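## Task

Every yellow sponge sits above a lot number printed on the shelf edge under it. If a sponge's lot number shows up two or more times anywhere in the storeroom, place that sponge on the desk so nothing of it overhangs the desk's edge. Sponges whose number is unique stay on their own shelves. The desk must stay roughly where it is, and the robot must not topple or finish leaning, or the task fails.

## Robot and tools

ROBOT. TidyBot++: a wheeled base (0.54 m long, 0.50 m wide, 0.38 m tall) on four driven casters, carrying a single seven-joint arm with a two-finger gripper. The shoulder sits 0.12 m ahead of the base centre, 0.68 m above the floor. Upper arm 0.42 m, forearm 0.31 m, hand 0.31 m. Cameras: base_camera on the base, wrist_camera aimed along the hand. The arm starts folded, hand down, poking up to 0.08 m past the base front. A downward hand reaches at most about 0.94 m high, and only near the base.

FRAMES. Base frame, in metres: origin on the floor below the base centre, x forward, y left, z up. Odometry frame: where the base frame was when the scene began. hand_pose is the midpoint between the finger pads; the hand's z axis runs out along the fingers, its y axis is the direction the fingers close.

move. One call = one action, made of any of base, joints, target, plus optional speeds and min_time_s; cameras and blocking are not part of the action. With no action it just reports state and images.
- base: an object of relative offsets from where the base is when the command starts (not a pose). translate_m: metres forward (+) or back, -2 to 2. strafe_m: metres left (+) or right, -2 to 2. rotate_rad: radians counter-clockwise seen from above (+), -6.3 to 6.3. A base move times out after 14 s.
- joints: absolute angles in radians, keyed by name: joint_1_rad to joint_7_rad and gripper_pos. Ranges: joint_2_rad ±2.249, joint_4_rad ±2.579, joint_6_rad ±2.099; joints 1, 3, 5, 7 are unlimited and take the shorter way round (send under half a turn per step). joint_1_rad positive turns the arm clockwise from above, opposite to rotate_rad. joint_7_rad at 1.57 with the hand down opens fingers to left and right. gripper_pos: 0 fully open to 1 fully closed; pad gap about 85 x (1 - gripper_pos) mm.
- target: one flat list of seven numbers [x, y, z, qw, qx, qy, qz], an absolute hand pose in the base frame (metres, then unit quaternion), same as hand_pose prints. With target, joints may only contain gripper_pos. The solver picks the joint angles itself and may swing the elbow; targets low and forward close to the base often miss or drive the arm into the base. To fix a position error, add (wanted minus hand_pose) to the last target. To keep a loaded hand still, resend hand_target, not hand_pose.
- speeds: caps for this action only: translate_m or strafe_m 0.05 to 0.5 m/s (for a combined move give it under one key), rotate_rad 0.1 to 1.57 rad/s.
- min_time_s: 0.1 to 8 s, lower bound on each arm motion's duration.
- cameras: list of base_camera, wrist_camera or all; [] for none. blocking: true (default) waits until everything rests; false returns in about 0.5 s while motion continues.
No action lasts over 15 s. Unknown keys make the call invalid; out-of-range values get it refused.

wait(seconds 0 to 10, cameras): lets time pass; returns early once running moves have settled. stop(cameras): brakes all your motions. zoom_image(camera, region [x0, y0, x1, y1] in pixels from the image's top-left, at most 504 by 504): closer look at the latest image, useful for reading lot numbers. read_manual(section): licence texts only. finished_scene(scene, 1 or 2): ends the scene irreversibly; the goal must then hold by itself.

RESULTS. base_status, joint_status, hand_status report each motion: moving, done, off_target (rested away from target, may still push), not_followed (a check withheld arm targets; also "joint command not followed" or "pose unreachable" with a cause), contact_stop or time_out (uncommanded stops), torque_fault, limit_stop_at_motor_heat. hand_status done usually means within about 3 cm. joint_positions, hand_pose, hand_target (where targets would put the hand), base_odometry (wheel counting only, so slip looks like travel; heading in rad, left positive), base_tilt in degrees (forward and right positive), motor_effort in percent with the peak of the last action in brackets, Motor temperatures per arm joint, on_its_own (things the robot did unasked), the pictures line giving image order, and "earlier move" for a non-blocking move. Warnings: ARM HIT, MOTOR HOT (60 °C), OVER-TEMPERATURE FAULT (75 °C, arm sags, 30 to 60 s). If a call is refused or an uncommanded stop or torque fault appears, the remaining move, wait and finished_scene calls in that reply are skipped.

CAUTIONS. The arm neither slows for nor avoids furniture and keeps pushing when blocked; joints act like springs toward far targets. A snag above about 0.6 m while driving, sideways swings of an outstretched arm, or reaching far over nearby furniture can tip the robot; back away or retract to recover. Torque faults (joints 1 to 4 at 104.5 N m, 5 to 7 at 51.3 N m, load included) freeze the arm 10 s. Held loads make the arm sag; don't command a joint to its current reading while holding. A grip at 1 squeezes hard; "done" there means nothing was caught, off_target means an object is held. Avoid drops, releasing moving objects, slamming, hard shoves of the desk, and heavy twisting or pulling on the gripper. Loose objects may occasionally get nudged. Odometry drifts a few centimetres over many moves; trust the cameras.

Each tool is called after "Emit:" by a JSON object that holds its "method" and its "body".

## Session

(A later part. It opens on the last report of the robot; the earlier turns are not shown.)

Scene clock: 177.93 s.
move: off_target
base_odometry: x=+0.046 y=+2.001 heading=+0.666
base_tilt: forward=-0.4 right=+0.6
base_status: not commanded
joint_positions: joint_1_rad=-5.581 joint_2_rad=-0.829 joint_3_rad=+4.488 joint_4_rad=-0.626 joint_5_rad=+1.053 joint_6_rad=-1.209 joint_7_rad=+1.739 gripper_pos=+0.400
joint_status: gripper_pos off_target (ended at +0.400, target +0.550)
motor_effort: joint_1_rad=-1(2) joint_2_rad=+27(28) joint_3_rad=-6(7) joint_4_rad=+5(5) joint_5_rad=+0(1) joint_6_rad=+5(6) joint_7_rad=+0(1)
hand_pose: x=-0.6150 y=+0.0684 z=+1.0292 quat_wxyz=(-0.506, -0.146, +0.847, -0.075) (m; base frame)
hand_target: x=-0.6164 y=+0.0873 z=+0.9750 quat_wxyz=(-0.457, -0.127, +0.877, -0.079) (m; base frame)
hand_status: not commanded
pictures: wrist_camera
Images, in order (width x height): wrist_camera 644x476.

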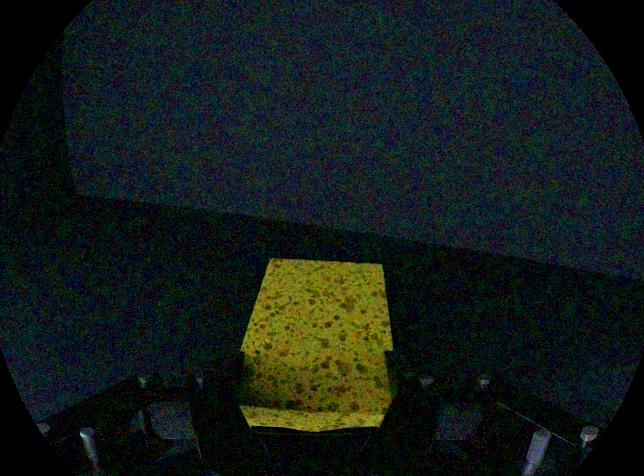

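Emit:
{"method": "move", "body": {"target": [-0.60, 0.09, 1.07, -0.48, -0.127, 0.865, -0.077], "joints": {"gripper_pos": 0.6}, "min_time_s": 1.5, "cameras": ["wrist_camera"]}}

Scene clock: 188.73 s.
move: time_out
base_odometry: x=+0.046 y=+2.001 heading=+0.666
base_tilt: forward=-0.4 right=+0.6
base_status: not commanded
joint_positions: joint_1_rad=-5.899 joint_2_rad=-0.713 joint_3_rad=+4.407 joint_4_rad=+0.026 joint_5_rad=+1.374 joint_6_rad=-1.510 joint_7_rad=+1.990 gripper_pos=+0.401
joint_status: gripper_pos off_target (ended at +0.401, target +0.600)
motor_effort: joint_1_rad=-1(4) joint_2_rad=+32(37) joint_3_rad=-1(7) joint_4_rad=-3(6) joint_5_rad=-3(5) joint_6_rad=+7(9) joint_7_rad=+0(1)
hand_pose: x=-0.5792 y=+0.1209 z=+1.0817 quat_wxyz=(-0.486, -0.100, +0.867, -0.048) (m; base frame)
hand_target: x=-0.5807 y=+0.1214 z=+1.0786 quat_wxyz=(-0.484, -0.101, +0.868, -0.045) (m; base frame)
hand_status: time_out (0.039 m and 4.6 deg from the pose sent, 0.049 m and 4.2 deg at the start)
pictures: wrist_camera
Images, in order (width x height): wrist_camera 644x476.

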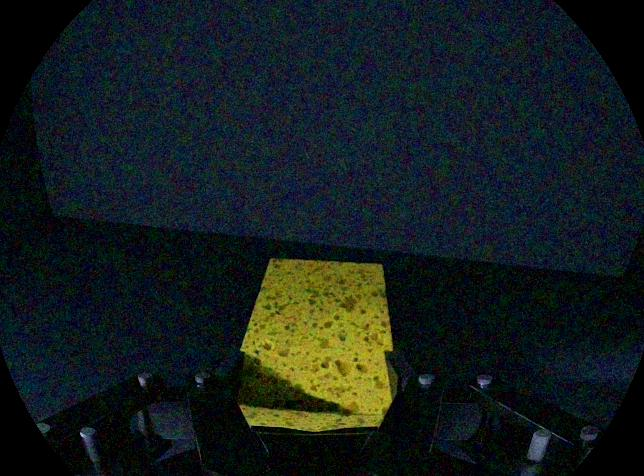

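Emit:
{"method": "move", "body": {"base": {"translate_m": 0.2}, "speeds": {"translate_m": 0.2}}}

Emit:
{"method": "move", "body": {"target": [-0.25, 0.05, 1.10, -0.555, -0.05, 0.830, -0.03], "min_time_s": 2, "cameras": ["wrist_camera", "base_camera"]}}

Scene clock: 190.70 s.
move: done
base_odometry: x=+0.204 y=+2.124 heading=+0.666
base_tilt: forward=-0.4 right=+0.6
base_status: done
joint_positions: joint_1_rad=-5.899 joint_2_rad=-0.709 joint_3_rad=+4.407 joint_4_rad=+0.026 joint_5_rad=+1.374 joint_6_rad=-1.510 joint_7_rad=+1.990 gripper_pos=+0.401
joint_status: not commanded
motor_effort: joint_1_rad=+0(3) joint_2_rad=+32(37) joint_3_rad=-1(1) joint_4_rad=-2(4) joint_5_rad=-3(3) joint_6_rad=+8(8) joint_7_rad=+0(1)
hand_pose: x=-0.5780 y=+0.1206 z=+1.0839 quat_wxyz=(-0.487, -0.100, +0.866, -0.047) (m; base frame)
hand_target: x=-0.5807 y=+0.1214 z=+1.0786 quat_wxyz=(-0.484, -0.101, +0.868, -0.045) (m; base frame)
hand_status: not commanded
pictures: none

Scene clock: 193.73 s.
move: off_target
base_odometry: x=+0.204 y=+2.124 heading=+0.666
base_tilt: forward=-0.3 right=+0.6
base_status: not commanded
joint_positions: joint_1_rad=-6.177 joint_2_rad=-0.718 joint_3_rad=+5.944 joint_4_rad=+1.437 joint_5_rad=+0.320 joint_6_rad=-2.029 joint_7_rad=+1.987 gripper_pos=+0.401
joint_status: not commanded
motor_effort: joint_1_rad=+0(2) joint_2_rad=+16(34) joint_3_rad=+3(6) joint_4_rad=-6(7) joint_5_rad=-3(5) joint_6_rad=+8(9) joint_7_rad=+0(1)
hand_pose: x=-0.2527 y=+0.1453 z=+1.2845 quat_wxyz=(-0.767, +0.067, +0.634, +0.065) (m; base frame)
hand_target: x=-0.2703 y=+0.1161 z=+1.2650 quat_wxyz=(-0.756, +0.024, +0.652, +0.054) (m; base frame)
hand_status: off_target (0.208 m and 37.5 deg from the pose sent, 0.336 m and 10.7 deg at the start; a joint's target at an end of its range on 79 of 79 steps)
pictures: base_camera, wrist_camera
Images, in order (width x height): base_camera 644x364, wrist_camera 644x476.

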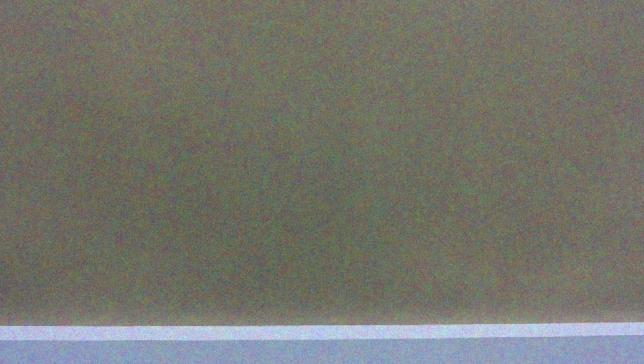

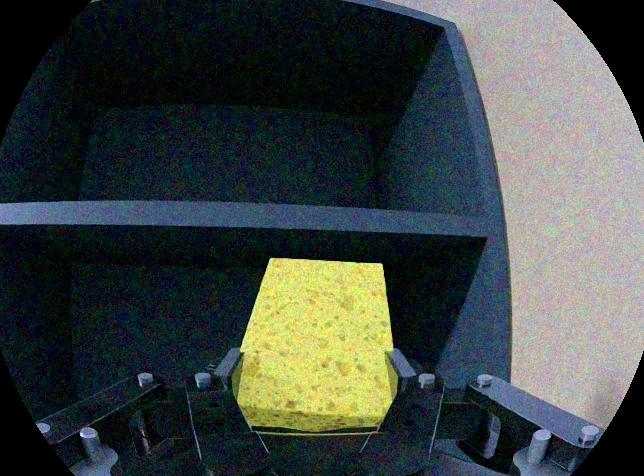

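Emit:
{"method": "move", "body": {"base": {"translate_m": -0.08}, "joints": {"joint_1_rad": -6.283, "joint_2_rad": -0.1, "joint_3_rad": 6.283, "joint_4_rad": 0.0, "joint_5_rad": 0.0, "joint_6_rad": -1.6, "joint_7_rad": 1.571}, "min_time_s": 3}}

Emit:
{"method": "move", "body": {"joints": {"joint_1_rad": -6.283, "joint_2_rad": 0.4, "joint_3_rad": 6.283, "joint_4_rad": -1.8, "joint_5_rad": 0.0, "joint_6_rad": -0.7, "joint_7_rad": 1.571}, "min_time_s": 3, "cameras": ["wrist_camera", "base_camera"]}}

Scene clock: 197.97 s.
move: done
base_odometry: x=+0.141 y=+2.075 heading=+0.666
base_tilt: forward=-0.4 right=+0.6
base_status: done
joint_positions: joint_1_rad=-6.263 joint_2_rad=-0.117 joint_3_rad=+6.265 joint_4_rad=+0.029 joint_5_rad=+0.076 joint_6_rad=-1.676 joint_7_rad=+1.614 gripper_pos=+0.401
joint_status: all done
motor_effort: joint_1_rad=-1(2) joint_2_rad=+10(22) joint_3_rad=+0(4) joint_4_rad=+6(8) joint_5_rad=+1(4) joint_6_rad=+9(10) joint_7_rad=+0(1)
hand_pose: x=-0.2627 y=+0.0007 z=+1.3531 quat_wxyz=(-0.634, +0.012, +0.772, +0.040) (m; base frame)
hand_target: x=-0.2631 y=-0.0248 z=+1.3732 quat_wxyz=(-0.660, +0.000, +0.751, +0.000) (m; base frame)
hand_status: not commanded
pictures: none

Scene clock: 201.50 s.
move: done
base_odometry: x=+0.141 y=+2.075 heading=+0.666
base_tilt: forward=-0.3 right=+0.6
base_status: not commanded
joint_positions: joint_1_rad=-6.263 joint_2_rad=+0.381 joint_3_rad=+6.265 joint_4_rad=-1.759 joint_5_rad=+0.074 joint_6_rad=-0.773 joint_7_rad=+1.612 gripper_pos=+0.401
joint_status: all done
motor_effort: joint_1_rad=-1(2) joint_2_rad=+5(10) joint_3_rad=+1(1) joint_4_rad=+18(20) joint_5_rad=+1(2) joint_6_rad=+8(10) joint_7_rad=+0(2)
hand_pose: x=-0.2936 y=-0.0094 z=+0.9627 quat_wxyz=(-0.474, -0.030, +0.879, +0.049) (m; base frame)
hand_target: x=-0.2957 y=-0.0249 z=+0.9656 quat_wxyz=(-0.498, +0.000, +0.867, +0.000) (m; base frame)
hand_status: not commanded
pictures: base_camera, wrist_camera
Images, in order (width x height): base_camera 644x364, wrist_camera 644x476.

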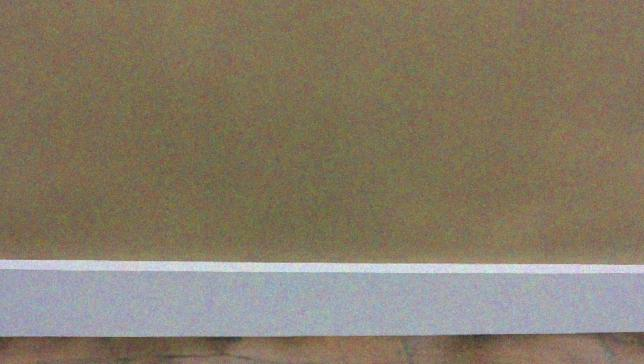

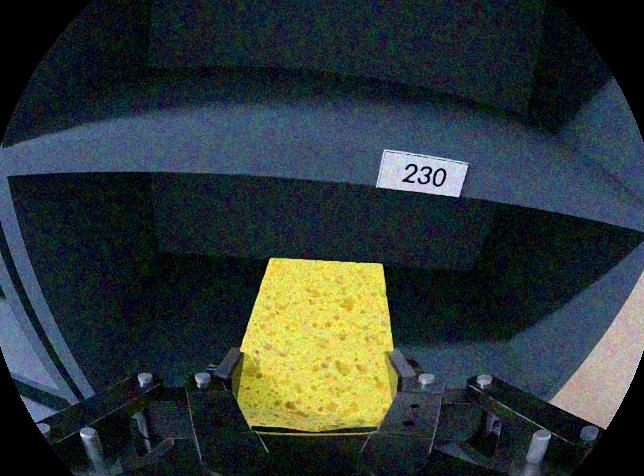

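Emit:
{"method": "move", "body": {"base": {"strafe_m": -1.8}}}

Emit:
{"method": "move", "body": {"base": {"strafe_m": -1.8}, "cameras": ["wrist_camera", "base_camera"]}}

Scene clock: 206.33 s.
move: done
base_odometry: x=+1.253 y=+0.660 heading=+0.667
base_tilt: forward=-0.4 right=+0.6
base_status: done
joint_positions: joint_1_rad=-6.268 joint_2_rad=+0.383 joint_3_rad=+6.275 joint_4_rad=-1.759 joint_5_rad=+0.069 joint_6_rad=-0.771 joint_7_rad=+1.612 gripper_pos=+0.401
joint_status: not commanded
motor_effort: joint_1_rad=+0(1) joint_2_rad=+6(7) joint_3_rad=+0(3) joint_4_rad=+19(20) joint_5_rad=+1(2) joint_6_rad=+8(9) joint_7_rad=+0(1)
hand_pose: x=-0.2932 y=-0.0079 z=+0.9640 quat_wxyz=(-0.476, -0.026, +0.878, +0.046) (m; base frame)
hand_target: x=-0.2957 y=-0.0249 z=+0.9656 quat_wxyz=(-0.498, +0.000, +0.867, +0.000) (m; base frame)
hand_status: not commanded
pictures: none

Scene clock: 210.57 s.
move: done
base_odometry: x=+2.367 y=-0.754 heading=+0.667
base_tilt: forward=-0.4 right=+0.6
base_status: done
joint_positions: joint_1_rad=-6.295 joint_2_rad=+0.398 joint_3_rad=+6.271 joint_4_rad=-1.770 joint_5_rad=-0.009 joint_6_rad=-0.749 joint_7_rad=+1.588 gripper_pos=+0.403
joint_status: not commanded
motor_effort: joint_1_rad=-1(34) joint_2_rad=+6(11) joint_3_rad=+0(39) joint_4_rad=+19(21) joint_5_rad=+1(32) joint_6_rad=+9(12) joint_7_rad=+0(4)
hand_pose: x=-0.2908 y=-0.0374 z=+0.9692 quat_wxyz=(-0.489, -0.017, +0.872, -0.004) (m; base frame)
hand_target: x=-0.2957 y=-0.0249 z=+0.9656 quat_wxyz=(-0.498, +0.000, +0.867, +0.000) (m; base frame)
hand_status: not commanded
pictures: base_camera, wrist_camera
Images, in order (width x height): base_camera 644x364, wrist_camera 644x476.

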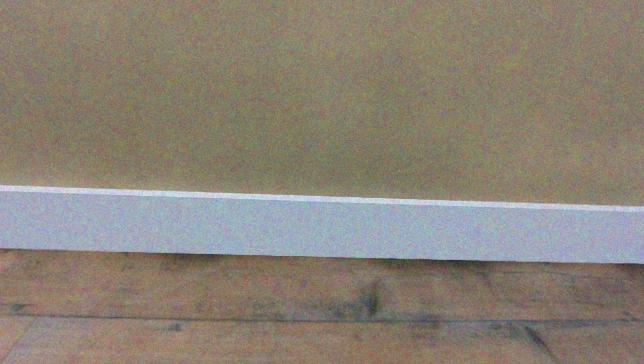

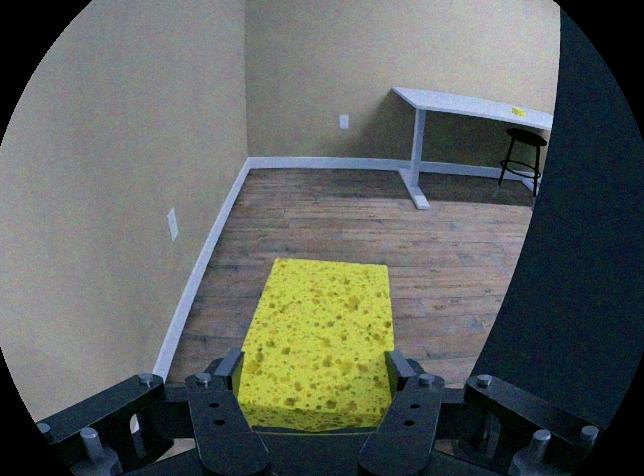

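Emit:
{"method": "move", "body": {"base": {"rotate_rad": -0.04, "strafe_m": -0.3}, "cameras": ["wrist_camera", "base_camera"]}}

Scene clock: 212.93 s.
move: done
base_odometry: x=+2.552 y=-0.990 heading=+0.626
base_tilt: forward=-0.4 right=+0.6
base_status: done
joint_positions: joint_1_rad=-6.294 joint_2_rad=+0.398 joint_3_rad=+6.275 joint_4_rad=-1.770 joint_5_rad=-0.009 joint_6_rad=-0.749 joint_7_rad=+1.588 gripper_pos=+0.403
joint_status: not commanded
motor_effort: joint_1_rad=+0(1) joint_2_rad=+5(6) joint_3_rad=+1(4) joint_4_rad=+19(20) joint_5_rad=+1(2) joint_6_rad=+8(9) joint_7_rad=-1(1)
hand_pose: x=-0.2910 y=-0.0348 z=+0.9693 quat_wxyz=(-0.489, -0.015, +0.872, -0.003) (m; base frame)
hand_target: x=-0.2957 y=-0.0249 z=+0.9656 quat_wxyz=(-0.498, +0.000, +0.867, +0.000) (m; base frame)
hand_status: not commanded
pictures: base_camera, wrist_camera
Images, in order (width x height): base_camera 644x364, wrist_camera 644x476.

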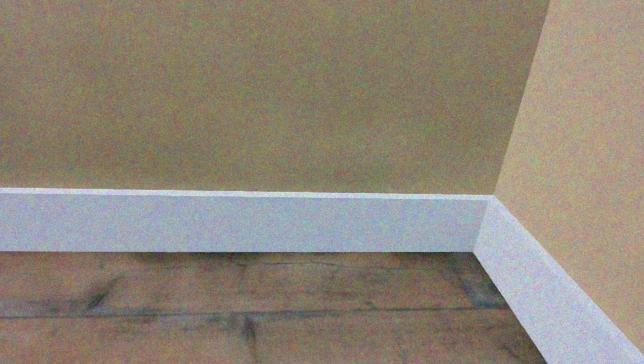

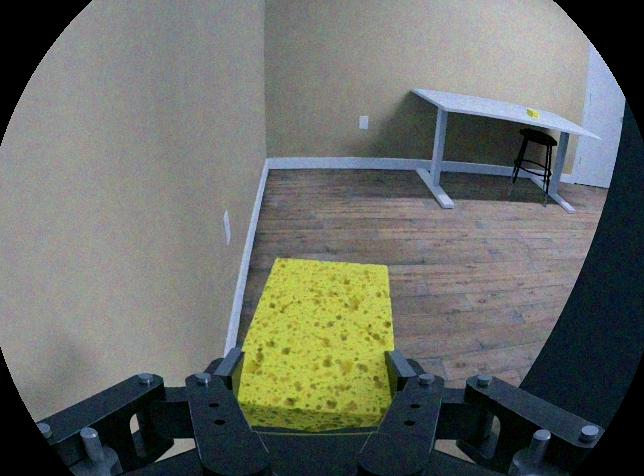

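Emit:
{"method": "move", "body": {"base": {"rotate_rad": 0.08, "strafe_m": 0.18}, "cameras": ["wrist_camera", "base_camera"]}}

Scene clock: 215.30 s.
move: done
base_odometry: x=+2.447 y=-0.844 heading=+0.708
base_tilt: forward=-0.4 right=+0.6
base_status: done
joint_positions: joint_1_rad=-6.293 joint_2_rad=+0.398 joint_3_rad=+6.283 joint_4_rad=-1.770 joint_5_rad=-0.009 joint_6_rad=-0.749 joint_7_rad=+1.588 gripper_pos=+0.403
joint_status: not commanded
motor_effort: joint_1_rad=+0(2) joint_2_rad=+5(8) joint_3_rad=+1(3) joint_4_rad=+18(20) joint_5_rad=+1(2) joint_6_rad=+8(9) joint_7_rad=+0(1)
hand_pose: x=-0.2912 y=-0.0309 z=+0.9693 quat_wxyz=(-0.489, -0.011, +0.872, -0.002) (m; base frame)
hand_target: x=-0.2957 y=-0.0249 z=+0.9656 quat_wxyz=(-0.498, +0.000, +0.867, +0.000) (m; base frame)
hand_status: not commanded
pictures: base_camera, wrist_camera
Images, in order (width x height): base_camera 644x364, wrist_camera 644x476.

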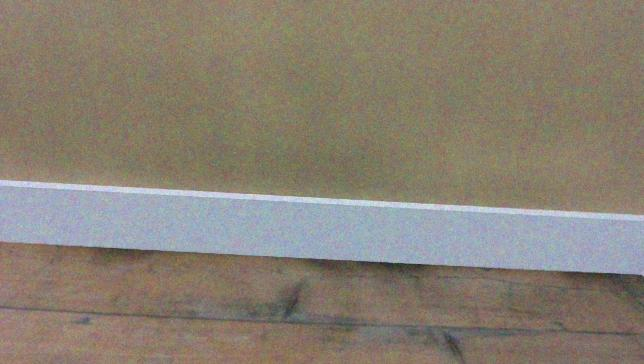

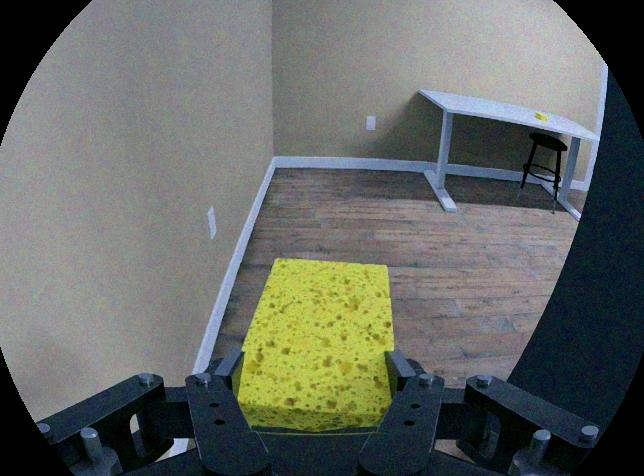

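Emit:
{"method": "move", "body": {"base": {"translate_m": -1.6}, "cameras": ["wrist_camera", "base_camera"]}}

Emit:
{"method": "move", "body": {"base": {"strafe_m": 0.75}, "cameras": ["wrist_camera", "base_camera"]}}

Scene clock: 219.67 s.
move: done
base_odometry: x=+1.231 y=-1.884 heading=+0.707
base_tilt: forward=-0.4 right=+0.6
base_status: done
joint_positions: joint_1_rad=-6.293 joint_2_rad=+0.400 joint_3_rad=+6.283 joint_4_rad=-1.770 joint_5_rad=-0.009 joint_6_rad=-0.749 joint_7_rad=+1.588 gripper_pos=+0.403
joint_status: not commanded
motor_effort: joint_1_rad=-1(1) joint_2_rad=+5(9) joint_3_rad=+1(1) joint_4_rad=+19(20) joint_5_rad=+1(1) joint_6_rad=+8(9) joint_7_rad=+0(1)
hand_pose: x=-0.2908 y=-0.0309 z=+0.9699 quat_wxyz=(-0.489, -0.011, +0.872, -0.002) (m; base frame)
hand_target: x=-0.2957 y=-0.0249 z=+0.9656 quat_wxyz=(-0.498, +0.000, +0.867, +0.000) (m; base frame)
hand_status: not commanded
pictures: base_camera, wrist_camera
Images, in order (width x height): base_camera 644x364, wrist_camera 644x476.

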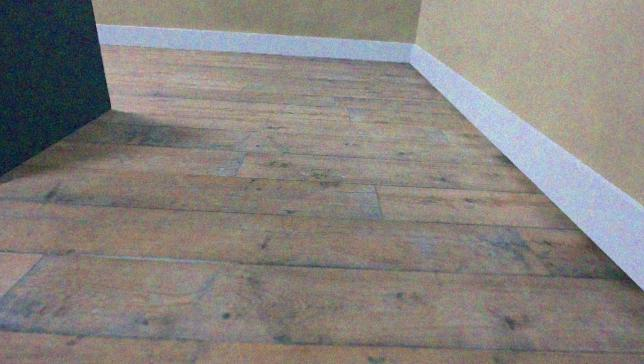

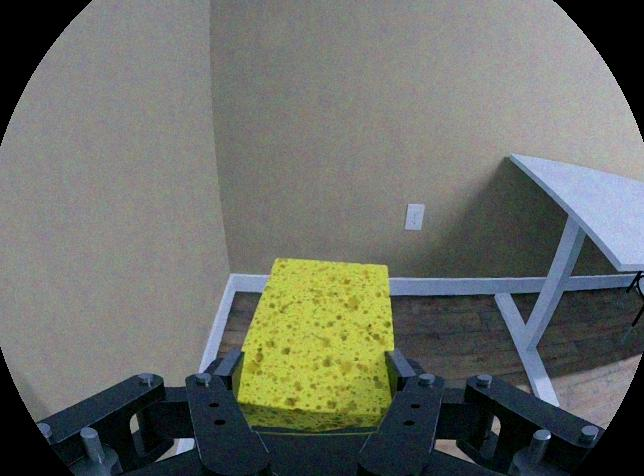

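Scene clock: 222.20 s.
move: done
base_odometry: x=+0.743 y=-1.314 heading=+0.708
base_tilt: forward=-0.3 right=+0.6
base_status: done
joint_positions: joint_1_rad=-6.293 joint_2_rad=+0.400 joint_3_rad=+6.283 joint_4_rad=-1.770 joint_5_rad=-0.009 joint_6_rad=-0.749 joint_7_rad=+1.588 gripper_pos=+0.403
joint_status: not commanded
motor_effort: joint_1_rad=-1(1) joint_2_rad=+5(6) joint_3_rad=+1(3) joint_4_rad=+19(20) joint_5_rad=+0(2) joint_6_rad=+8(9) joint_7_rad=+0(1)
hand_pose: x=-0.2908 y=-0.0308 z=+0.9699 quat_wxyz=(-0.489, -0.010, +0.872, -0.002) (m; base frame)
hand_target: x=-0.2957 y=-0.0249 z=+0.9656 quat_wxyz=(-0.498, +0.000, +0.867, +0.000) (m; base frame)
hand_status: not commanded
pictures: base_camera, wrist_camera
Images, in order (width x height): base_camera 644x364, wrist_camera 644x476.

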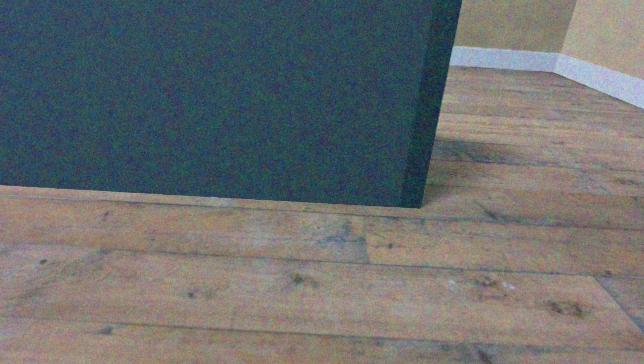

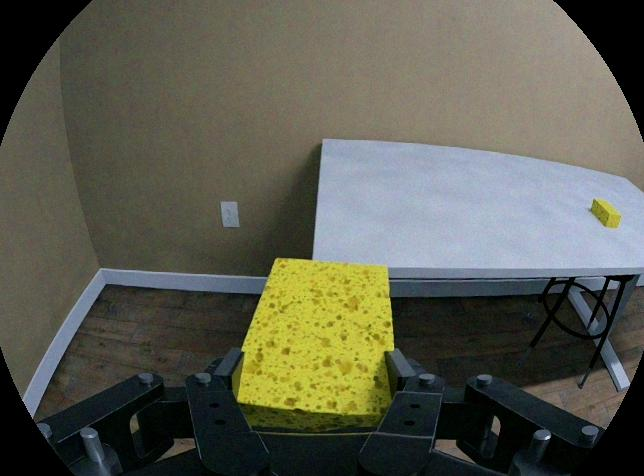

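Emit:
{"method": "move", "body": {"base": {"translate_m": -0.2, "strafe_m": 0.25}}}

Emit:
{"method": "move", "body": {"joints": {"joint_1_rad": -6.283, "joint_2_rad": -0.639, "joint_3_rad": 6.283, "joint_4_rad": -0.866, "joint_5_rad": 0.0, "joint_6_rad": -0.51}, "min_time_s": 2, "cameras": ["wrist_camera"]}}

Scene clock: 224.90 s.
move: done
base_odometry: x=+0.429 y=-1.254 heading=+0.707
base_tilt: forward=-0.4 right=+0.6
base_status: done
joint_positions: joint_1_rad=-6.293 joint_2_rad=+0.400 joint_3_rad=+6.283 joint_4_rad=-1.770 joint_5_rad=-0.009 joint_6_rad=-0.749 joint_7_rad=+1.588 gripper_pos=+0.403
joint_status: not commanded
motor_effort: joint_1_rad=+0(1) joint_2_rad=+5(8) joint_3_rad=+1(2) joint_4_rad=+19(20) joint_5_rad=+1(1) joint_6_rad=+7(9) joint_7_rad=+0(1)
hand_pose: x=-0.2907 y=-0.0305 z=+0.9700 quat_wxyz=(-0.489, -0.010, +0.872, -0.002) (m; base frame)
hand_target: x=-0.2957 y=-0.0249 z=+0.9656 quat_wxyz=(-0.498, +0.000, +0.867, +0.000) (m; base frame)
hand_status: not commanded
pictures: none

Scene clock: 227.23 s.
move: done
base_odometry: x=+0.429 y=-1.254 heading=+0.707
base_tilt: forward=-0.4 right=+0.6
base_status: not commanded
joint_positions: joint_1_rad=-6.293 joint_2_rad=-0.593 joint_3_rad=+6.283 joint_4_rad=-0.905 joint_5_rad=-0.009 joint_6_rad=-0.583 joint_7_rad=+1.588 gripper_pos=+0.403
joint_status: all done
motor_effort: joint_1_rad=-1(2) joint_2_rad=+35(38) joint_3_rad=-1(1) joint_4_rad=+18(20) joint_5_rad=+0(2) joint_6_rad=+9(10) joint_7_rad=+0(1)
hand_pose: x=-0.7011 y=-0.0341 z=+0.9017 quat_wxyz=(-0.506, -0.010, +0.863, -0.002) (m; base frame)
hand_target: x=-0.7267 y=-0.0248 z=+0.9064 quat_wxyz=(-0.534, +0.000, +0.846, +0.000) (m; base frame)
hand_status: not commanded
pictures: wrist_camera
Images, in order (width x height): wrist_camera 644x476.

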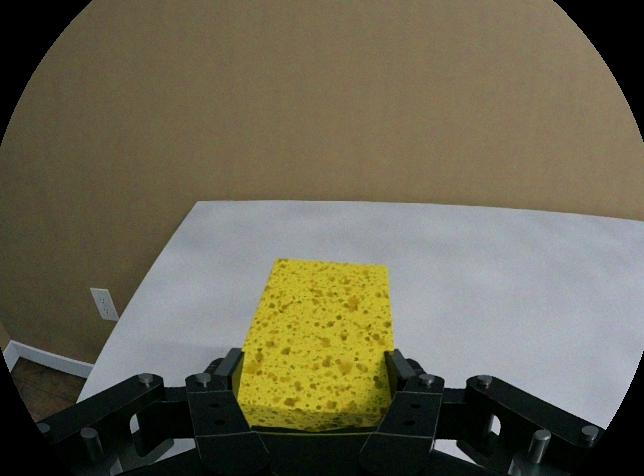

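Emit:
{"method": "move", "body": {"joints": {"joint_2_rad": -0.675, "joint_4_rad": -1.226, "joint_6_rad": -0.18}, "min_time_s": 2}}

Emit:
{"method": "move", "body": {"joints": {"joint_2_rad": -0.695}}}

Emit:
{"method": "move", "body": {"joints": {"joint_2_rad": -0.71}, "cameras": ["wrist_camera"]}}

Scene clock: 230.77 s.
move: done
base_odometry: x=+0.429 y=-1.254 heading=+0.707
base_tilt: forward=-0.4 right=+0.6
base_status: not commanded
joint_positions: joint_1_rad=-6.293 joint_2_rad=-0.623 joint_3_rad=+6.283 joint_4_rad=-1.187 joint_5_rad=-0.009 joint_6_rad=-0.252 joint_7_rad=+1.588 gripper_pos=+0.403
joint_status: all done
motor_effort: joint_1_rad=+0(1) joint_2_rad=+36(37) joint_3_rad=+0(1) joint_4_rad=+19(20) joint_5_rad=+1(1) joint_6_rad=+9(10) joint_7_rad=+0(1)
hand_pose: x=-0.7061 y=-0.0333 z=+0.8022 quat_wxyz=(-0.514, -0.008, +0.858, -0.001) (m; base frame)
hand_target: x=-0.7130 y=-0.0248 z=+0.7563 quat_wxyz=(-0.506, +0.000, +0.863, +0.000) (m; base frame)
hand_status: not commanded
pictures: none

Scene clock: 231.50 s.
move: done
base_odometry: x=+0.429 y=-1.254 heading=+0.707
base_tilt: forward=-0.4 right=+0.6
base_status: not commanded
joint_positions: joint_1_rad=-6.293 joint_2_rad=-0.643 joint_3_rad=+6.283 joint_4_rad=-1.189 joint_5_rad=-0.009 joint_6_rad=-0.250 joint_7_rad=+1.588 gripper_pos=+0.403
joint_status: all done
motor_effort: joint_1_rad=+0(1) joint_2_rad=+36(37) joint_3_rad=+0(1) joint_4_rad=+19(19) joint_5_rad=+0(1) joint_6_rad=+8(9) joint_7_rad=+0(1)
hand_pose: x=-0.7082 y=-0.0333 z=+0.7853 quat_wxyz=(-0.505, -0.008, +0.863, -0.001) (m; base frame)
hand_target: x=-0.7143 y=-0.0248 z=+0.7397 quat_wxyz=(-0.497, +0.000, +0.868, +0.000) (m; base frame)
hand_status: not commanded
pictures: none

Scene clock: 232.17 s.
move: done
base_odometry: x=+0.429 y=-1.254 heading=+0.707
base_tilt: forward=-0.4 right=+0.6
base_status: not commanded
joint_positions: joint_1_rad=-6.293 joint_2_rad=-0.657 joint_3_rad=+6.283 joint_4_rad=-1.189 joint_5_rad=-0.009 joint_6_rad=-0.250 joint_7_rad=+1.588 gripper_pos=+0.403
joint_status: all done
motor_effort: joint_1_rad=+0(1) joint_2_rad=+36(38) joint_3_rad=+0(0) joint_4_rad=+19(19) joint_5_rad=+1(1) joint_6_rad=+9(9) joint_7_rad=+0(0)
hand_pose: x=-0.7096 y=-0.0333 z=+0.7739 quat_wxyz=(-0.500, -0.008, +0.866, -0.001) (m; base frame)
hand_target: x=-0.7151 y=-0.0248 z=+0.7272 quat_wxyz=(-0.491, +0.000, +0.871, +0.000) (m; base frame)
hand_status: not commanded
pictures: wrist_camera
Images, in order (width x height): wrist_camera 644x476.

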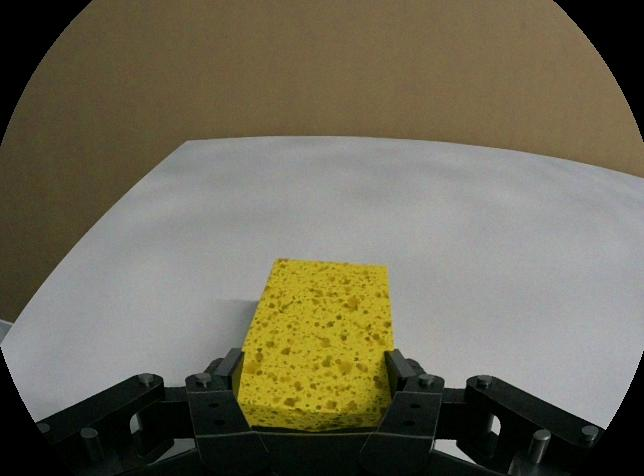

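Emit:
{"method": "move", "body": {"joints": {"joint_2_rad": -0.72}}}

Emit:
{"method": "move", "body": {"joints": {"joint_2_rad": -0.73}}}

Emit:
{"method": "move", "body": {"joints": {"joint_2_rad": -0.74}, "cameras": ["wrist_camera"]}}

Scene clock: 232.87 s.
move: done
base_odometry: x=+0.429 y=-1.254 heading=+0.707
base_tilt: forward=-0.4 right=+0.6
base_status: not commanded
joint_positions: joint_1_rad=-6.293 joint_2_rad=-0.665 joint_3_rad=+6.283 joint_4_rad=-1.189 joint_5_rad=-0.009 joint_6_rad=-0.250 joint_7_rad=+1.588 gripper_pos=+0.403
joint_status: all done
motor_effort: joint_1_rad=+0(1) joint_2_rad=+37(38) joint_3_rad=+0(1) joint_4_rad=+18(19) joint_5_rad=+1(1) joint_6_rad=+8(9) joint_7_rad=+0(1)
hand_pose: x=-0.7103 y=-0.0333 z=+0.7671 quat_wxyz=(-0.496, -0.008, +0.868, -0.001) (m; base frame)
hand_target: x=-0.7155 y=-0.0248 z=+0.7189 quat_wxyz=(-0.486, +0.000, +0.874, +0.000) (m; base frame)
hand_status: not commanded
pictures: none

Scene clock: 233.40 s.
move: done
base_odometry: x=+0.429 y=-1.254 heading=+0.707
base_tilt: forward=-0.4 right=+0.6
base_status: not commanded
joint_positions: joint_1_rad=-6.293 joint_2_rad=-0.668 joint_3_rad=+6.283 joint_4_rad=-1.189 joint_5_rad=-0.009 joint_6_rad=-0.244 joint_7_rad=+1.588 gripper_pos=+0.403
joint_status: all done
motor_effort: joint_1_rad=-1(1) joint_2_rad=+35(37) joint_3_rad=+0(0) joint_4_rad=+18(19) joint_5_rad=+1(1) joint_6_rad=+7(8) joint_7_rad=+0(0)
hand_pose: x=-0.7115 y=-0.0333 z=+0.7661 quat_wxyz=(-0.497, -0.008, +0.868, -0.001) (m; base frame)
hand_target: x=-0.7158 y=-0.0248 z=+0.7105 quat_wxyz=(-0.482, +0.000, +0.876, +0.000) (m; base frame)
hand_status: not commanded
pictures: none

Scene clock: 233.93 s.
move: done
base_odometry: x=+0.429 y=-1.254 heading=+0.707
base_tilt: forward=-0.4 right=+0.6
base_status: not commanded
joint_positions: joint_1_rad=-6.293 joint_2_rad=-0.671 joint_3_rad=+6.283 joint_4_rad=-1.189 joint_5_rad=-0.009 joint_6_rad=-0.237 joint_7_rad=+1.588 gripper_pos=+0.403
joint_status: all done
motor_effort: joint_1_rad=+0(1) joint_2_rad=+35(36) joint_3_rad=+0(1) joint_4_rad=+17(18) joint_5_rad=+1(1) joint_6_rad=+7(8) joint_7_rad=+0(1)
hand_pose: x=-0.7127 y=-0.0333 z=+0.7651 quat_wxyz=(-0.499, -0.008, +0.867, -0.001) (m; base frame)
hand_target: x=-0.7161 y=-0.0248 z=+0.7021 quat_wxyz=(-0.477, +0.000, +0.879, +0.000) (m; base frame)
hand_status: not commanded
pictures: wrist_camera
Images, in order (width x height): wrist_camera 644x476.

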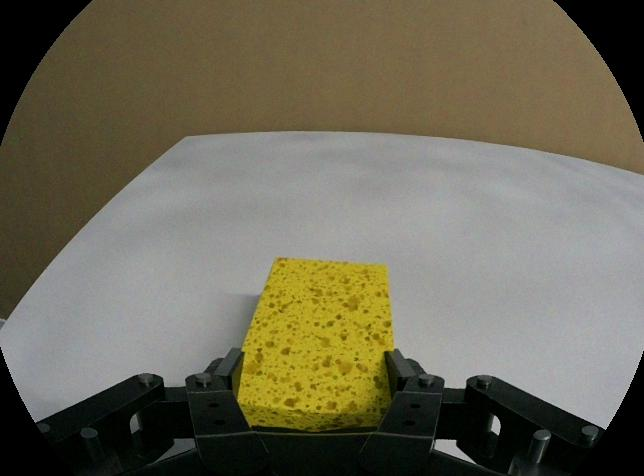

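Emit:
{"method": "move", "body": {"joints": {"joint_2_rad": -0.72, "gripper_pos": 0.25}}}

Emit:
{"method": "move", "body": {"joints": {"gripper_pos": 0.0}}}

Emit:
{"method": "move", "body": {"joints": {"joint_2_rad": -0.48}, "min_time_s": 1.0}}

Emit:
{"method": "move", "body": {"joints": {"joint_2_rad": 0.4, "joint_4_rad": -1.8, "joint_6_rad": -0.5}, "min_time_s": 1.5, "cameras": ["wrist_camera", "base_camera"]}}

Scene clock: 234.87 s.
move: done
base_odometry: x=+0.429 y=-1.254 heading=+0.707
base_tilt: forward=-0.4 right=+0.6
base_status: not commanded
joint_positions: joint_1_rad=-6.293 joint_2_rad=-0.675 joint_3_rad=+6.283 joint_4_rad=-1.189 joint_5_rad=-0.009 joint_6_rad=-0.237 joint_7_rad=+1.588 gripper_pos=+0.250
joint_status: all done
motor_effort: joint_1_rad=+0(1) joint_2_rad=+37(38) joint_3_rad=+0(1) joint_4_rad=+18(19) joint_5_rad=+1(1) joint_6_rad=+7(9) joint_7_rad=+0(1)
hand_pose: x=-0.7130 y=-0.0333 z=+0.7615 quat_wxyz=(-0.497, -0.008, +0.868, -0.001) (m; base frame)
hand_target: x=-0.7155 y=-0.0248 z=+0.7188 quat_wxyz=(-0.486, +0.000, +0.874, +0.000) (m; base frame)
hand_status: not commanded
pictures: none

Scene clock: 235.53 s.
move: done
base_odometry: x=+0.429 y=-1.254 heading=+0.707
base_tilt: forward=-0.4 right=+0.6
base_status: not commanded
joint_positions: joint_1_rad=-6.293 joint_2_rad=-0.675 joint_3_rad=+6.283 joint_4_rad=-1.189 joint_5_rad=-0.009 joint_6_rad=-0.237 joint_7_rad=+1.588 gripper_pos=+0.000
joint_status: all done
motor_effort: joint_1_rad=+0(1) joint_2_rad=+37(37) joint_3_rad=+0(1) joint_4_rad=+18(19) joint_5_rad=+1(1) joint_6_rad=+8(8) joint_7_rad=+0(1)
hand_pose: x=-0.7130 y=-0.0333 z=+0.7615 quat_wxyz=(-0.497, -0.008, +0.868, -0.001) (m; base frame)
hand_target: x=-0.7155 y=-0.0248 z=+0.7188 quat_wxyz=(-0.486, +0.000, +0.874, +0.000) (m; base frame)
hand_status: not commanded
pictures: none

Scene clock: 236.87 s.
move: done
base_odometry: x=+0.429 y=-1.254 heading=+0.707
base_tilt: forward=-0.4 right=+0.6
base_status: not commanded
joint_positions: joint_1_rad=-6.293 joint_2_rad=-0.468 joint_3_rad=+6.283 joint_4_rad=-1.193 joint_5_rad=-0.009 joint_6_rad=-0.237 joint_7_rad=+1.588 gripper_pos=+0.000
joint_status: all done
motor_effort: joint_1_rad=+0(1) joint_2_rad=+32(41) joint_3_rad=+0(1) joint_4_rad=+19(20) joint_5_rad=+1(1) joint_6_rad=+8(9) joint_7_rad=+0(1)
hand_pose: x=-0.6783 y=-0.0330 z=+0.9291 quat_wxyz=(-0.583, -0.008, +0.813, -0.001) (m; base frame)
hand_target: x=-0.6828 y=-0.0248 z=+0.9161 quat_wxyz=(-0.587, +0.000, +0.809, +0.000) (m; base frame)
hand_status: not commanded
pictures: none

Scene clock: 239.03 s.
move: done
base_odometry: x=+0.429 y=-1.254 heading=+0.707
base_tilt: forward=-0.4 right=+0.6
base_status: not commanded
joint_positions: joint_1_rad=-6.293 joint_2_rad=+0.389 joint_3_rad=+6.283 joint_4_rad=-1.756 joint_5_rad=-0.009 joint_6_rad=-0.434 joint_7_rad=+1.588 gripper_pos=+0.000
joint_status: all done
motor_effort: joint_1_rad=+0(1) joint_2_rad=+6(34) joint_3_rad=+0(1) joint_4_rad=+19(22) joint_5_rad=+0(1) joint_6_rad=+9(10) joint_7_rad=+0(1)
hand_pose: x=-0.3322 y=-0.0302 z=+1.0636 quat_wxyz=(-0.621, -0.008, +0.784, -0.002) (m; base frame)
hand_target: x=-0.3215 y=-0.0249 z=+1.0221 quat_wxyz=(-0.582, +0.000, +0.813, +0.000) (m; base frame)
hand_status: not commanded
pictures: base_camera, wrist_camera
Images, in order (width x height): base_camera 644x364, wrist_camera 644x476.

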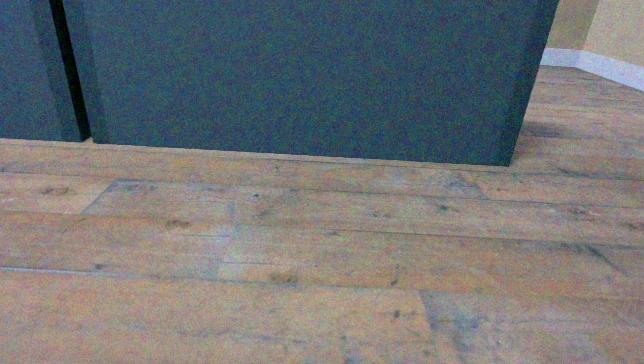

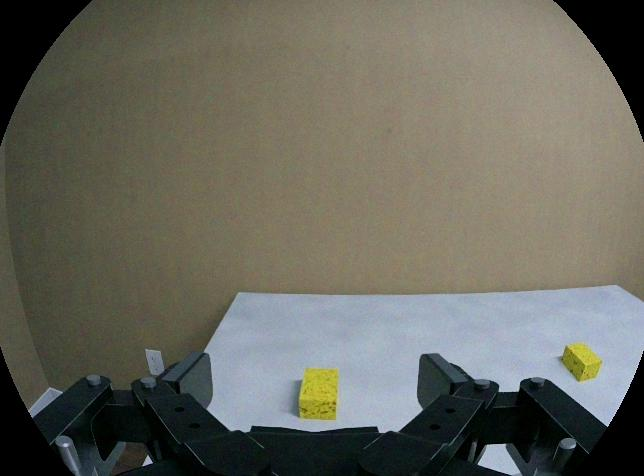

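Emit:
{"method": "move", "body": {"base": {"strafe_m": 1.5}, "joints": {"joint_2_rad": -0.3, "joint_3_rad": 3.1416, "joint_4_rad": -2.2, "joint_5_rad": 0, "joint_6_rad": 0.1}, "min_time_s": 2, "cameras": ["wrist_camera", "base_camera"]}}

Scene clock: 243.43 s.
move: done
base_odometry: x=-0.546 y=-0.114 heading=+0.708
base_tilt: forward=-0.4 right=+0.6
base_status: done
joint_positions: joint_1_rad=-6.293 joint_2_rad=-0.283 joint_3_rad=+9.411 joint_4_rad=-2.156 joint_5_rad=-0.009 joint_6_rad=+0.026 joint_7_rad=+1.588 gripper_pos=+0.000
joint_status: all done
motor_effort: joint_1_rad=-1(1) joint_2_rad=-10(11) joint_3_rad=+0(3) joint_4_rad=+19(20) joint_5_rad=+1(2) joint_6_rad=+9(11) joint_7_rad=+0(1)
hand_pose: x=+0.6009 y=+0.0130 z=+0.9075 quat_wxyz=(-0.003, +0.797, +0.013, +0.603) (m; base frame)
hand_target: x=+0.5953 y=+0.0013 z=+0.9114 quat_wxyz=(+0.000, +0.783, +0.000, +0.622) (m; base frame)
hand_status: not commanded
pictures: base_camera, wrist_camera
Images, in order (width x height): base_camera 644x364, wrist_camera 644x476.

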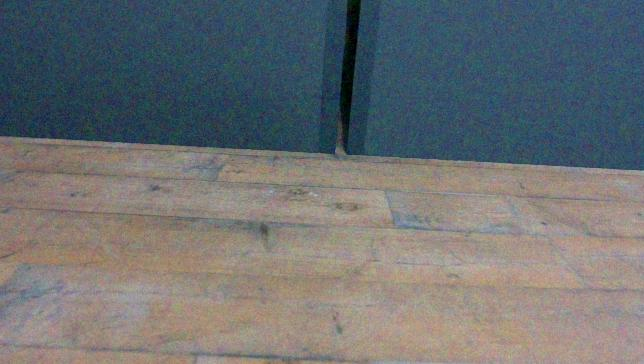

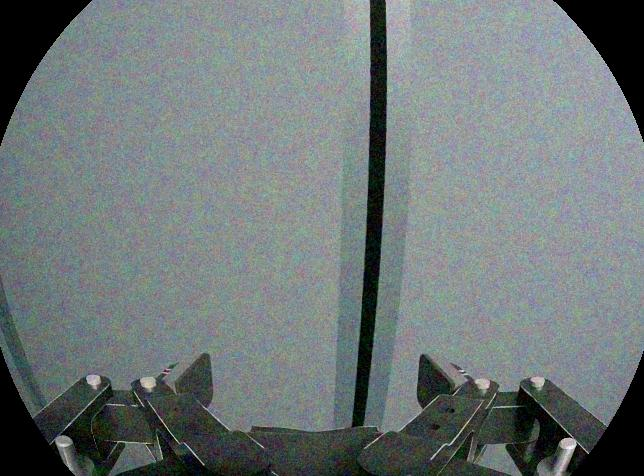

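Emit:
{"method": "move", "body": {"base": {"translate_m": -0.55, "rotate_rad": 1.57}, "cameras": ["wrist_camera", "base_camera"]}}

Scene clock: 246.17 s.
move: done
base_odometry: x=-0.964 y=-0.472 heading=+2.278
base_tilt: forward=-0.4 right=+0.6
base_status: done
joint_positions: joint_1_rad=-6.292 joint_2_rad=-0.287 joint_3_rad=+9.418 joint_4_rad=-2.157 joint_5_rad=-0.009 joint_6_rad=+0.031 joint_7_rad=+1.588 gripper_pos=+0.000
joint_status: not commanded
motor_effort: joint_1_rad=-1(2) joint_2_rad=-9(13) joint_3_rad=+1(3) joint_4_rad=+19(20) joint_5_rad=+1(1) joint_6_rad=+9(9) joint_7_rad=-1(1)
hand_pose: x=+0.6002 y=+0.0090 z=+0.9105 quat_wxyz=(-0.001, +0.795, +0.010, +0.607) (m; base frame)
hand_target: x=+0.5953 y=+0.0013 z=+0.9114 quat_wxyz=(+0.000, +0.783, +0.000, +0.622) (m; base frame)
hand_status: not commanded
pictures: base_camera, wrist_camera
Images, in order (width x height): base_camera 644x364, wrist_camera 644x476.

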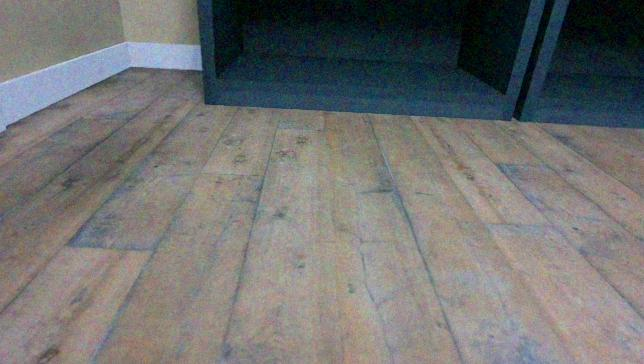

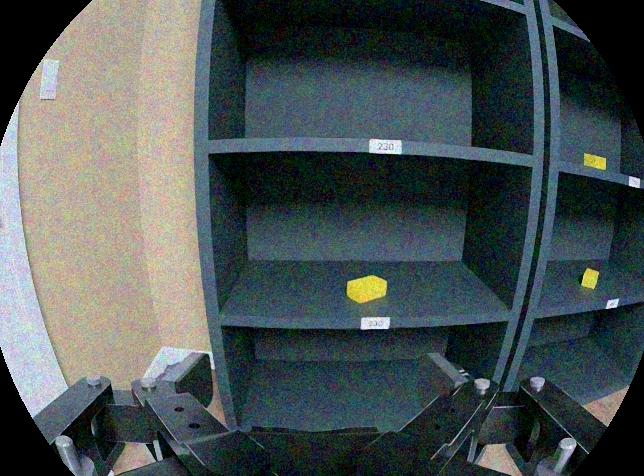

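Emit:
{"method": "zoom_image", "body": {"camera": "wrist_camera", "region": [317, 240, 417, 340]}}

Scaled by 5.040.

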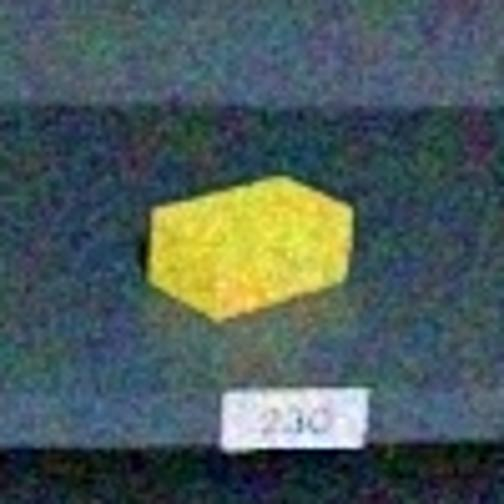

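Emit:
{"method": "move", "body": {"base": {"translate_m": 0.88, "strafe_m": 0.52}, "joints": {"joint_1_rad": -5.297, "joint_2_rad": 0.45, "joint_3_rad": 9.425, "joint_4_rad": -2.31, "joint_5_rad": 0.0, "joint_6_rad": 0.69, "joint_7_rad": 1.571}, "cameras": ["wrist_camera", "base_camera"]}}

Scene clock: 253.93 s.
move: time_out
base_odometry: x=-1.816 y=-0.180 heading=+2.257
base_tilt: forward=-0.3 right=+0.6
base_status: translate_m time_out (by the wheels' count: +0.776 of +0.880); strafe_m time_out (by the wheels' count: +0.458 of +0.520)
joint_positions: joint_1_rad=-5.301 joint_2_rad=+0.418 joint_3_rad=+9.420 joint_4_rad=-2.280 joint_5_rad=-0.008 joint_6_rad=+0.623 joint_7_rad=+1.588 gripper_pos=+0.000
joint_status: all done
motor_effort: joint_1_rad=-1(17) joint_2_rad=-23(31) joint_3_rad=+0(12) joint_4_rad=+10(20) joint_5_rad=+1(4) joint_6_rad=+8(10) joint_7_rad=+0(1)
hand_pose: x=+0.4422 y=-0.4794 z=+0.6321 quat_wxyz=(+0.242, +0.762, -0.402, +0.447) (m; base frame)
hand_target: x=+0.4365 y=-0.4775 z=+0.6199 quat_wxyz=(+0.242, +0.757, -0.407, +0.450) (m; base frame)
hand_status: not commanded
pictures: base_camera, wrist_camera
Images, in order (width x height): base_camera 644x364, wrist_camera 644x476.

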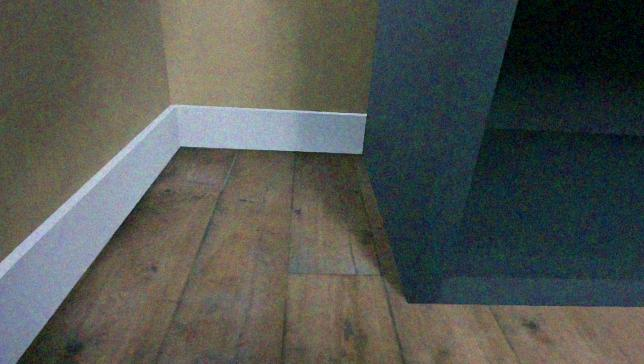

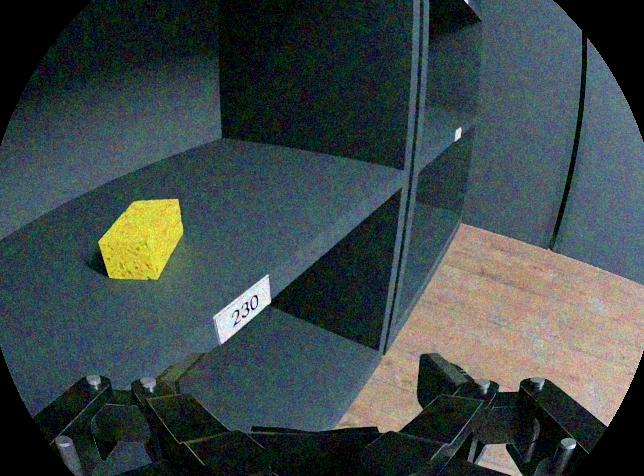

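Emit:
{"method": "move", "body": {"base": {"translate_m": 0.22, "strafe_m": -0.005}, "speeds": {"translate_m": 0.2}, "cameras": ["wrist_camera", "base_camera"]}}

Scene clock: 257.60 s.
move: done
base_odometry: x=-1.952 y=-0.007 heading=+2.257
base_tilt: forward=-0.3 right=+0.6
base_status: done
joint_positions: joint_1_rad=-5.300 joint_2_rad=+0.418 joint_3_rad=+9.420 joint_4_rad=-2.281 joint_5_rad=-0.008 joint_6_rad=+0.624 joint_7_rad=+1.588 gripper_pos=+0.000
joint_status: not commanded
motor_effort: joint_1_rad=+0(3) joint_2_rad=-23(24) joint_3_rad=+0(1) joint_4_rad=+10(12) joint_5_rad=+1(1) joint_6_rad=+8(9) joint_7_rad=+0(1)
hand_pose: x=+0.4411 y=-0.4798 z=+0.6319 quat_wxyz=(+0.243, +0.761, -0.403, +0.447) (m; base frame)
hand_target: x=+0.4365 y=-0.4775 z=+0.6199 quat_wxyz=(+0.242, +0.757, -0.407, +0.450) (m; base frame)
hand_status: not commanded
pictures: base_camera, wrist_camera
Images, in order (width x height): base_camera 644x364, wrist_camera 644x476.

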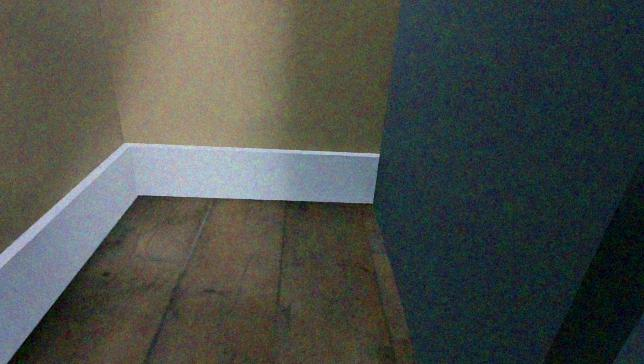

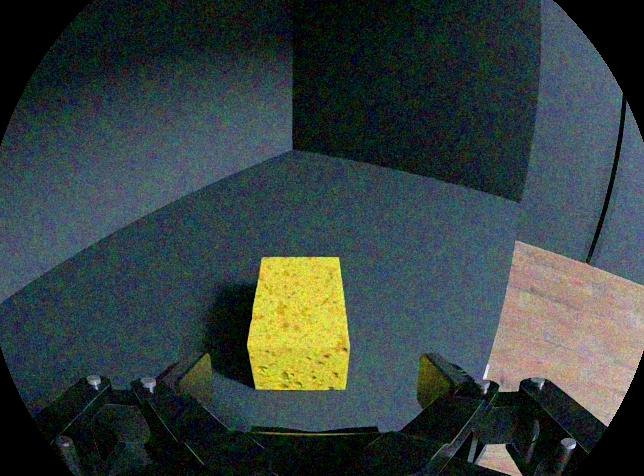

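Emit:
{"method": "move", "body": {"joints": {"joint_1_rad": -5.335, "joint_2_rad": 0.613, "joint_4_rad": -2.108, "joint_6_rad": 0.715}, "min_time_s": 1.2, "cameras": ["wrist_camera"]}}

Scene clock: 259.60 s.
move: done
base_odometry: x=-1.952 y=-0.007 heading=+2.257
base_tilt: forward=-0.3 right=+0.6
base_status: not commanded
joint_positions: joint_1_rad=-5.317 joint_2_rad=+0.570 joint_3_rad=+9.420 joint_4_rad=-2.135 joint_5_rad=-0.008 joint_6_rad=+0.645 joint_7_rad=+1.588 gripper_pos=+0.000
joint_status: all done
motor_effort: joint_1_rad=+0(2) joint_2_rad=-27(28) joint_3_rad=+0(1) joint_4_rad=+10(11) joint_5_rad=+1(1) joint_6_rad=+8(9) joint_7_rad=+0(1)
hand_pose: x=+0.4817 y=-0.5208 z=+0.6049 quat_wxyz=(+0.242, +0.761, -0.395, +0.454) (m; base frame)
hand_target: x=+0.5006 y=-0.5295 z=+0.6078 quat_wxyz=(+0.246, +0.750, -0.385, +0.478) (m; base frame)
hand_status: not commanded
pictures: wrist_camera
Images, in order (width x height): wrist_camera 644x476.

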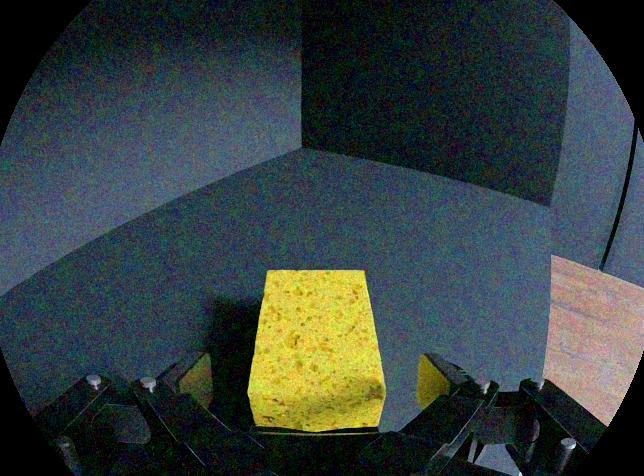

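Emit:
{"method": "move", "body": {"joints": {"joint_2_rad": 0.752, "joint_4_rad": -1.958, "joint_6_rad": 0.70}, "min_time_s": 1.2, "cameras": ["wrist_camera"]}}

Scene clock: 263.70 s.
move: done
base_odometry: x=-1.952 y=-0.007 heading=+2.257
base_tilt: forward=-0.3 right=+0.6
base_status: not commanded
joint_positions: joint_1_rad=-5.317 joint_2_rad=+0.704 joint_3_rad=+9.420 joint_4_rad=-1.987 joint_5_rad=-0.008 joint_6_rad=+0.645 joint_7_rad=+1.588 gripper_pos=+0.000
joint_status: all done
motor_effort: joint_1_rad=+0(1) joint_2_rad=-30(32) joint_3_rad=+0(1) joint_4_rad=+11(12) joint_5_rad=+1(1) joint_6_rad=+8(9) joint_7_rad=+0(1)
hand_pose: x=+0.5108 y=-0.5628 z=+0.5767 quat_wxyz=(+0.244, +0.758, -0.393, +0.460) (m; base frame)
hand_target: x=+0.5286 y=-0.5685 z=+0.5712 quat_wxyz=(+0.245, +0.751, -0.385, +0.477) (m; base frame)
hand_status: not commanded
pictures: wrist_camera
Images, in order (width x height): wrist_camera 644x476.

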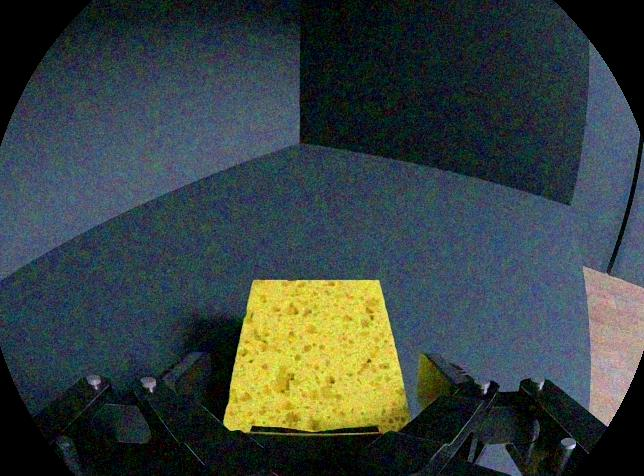

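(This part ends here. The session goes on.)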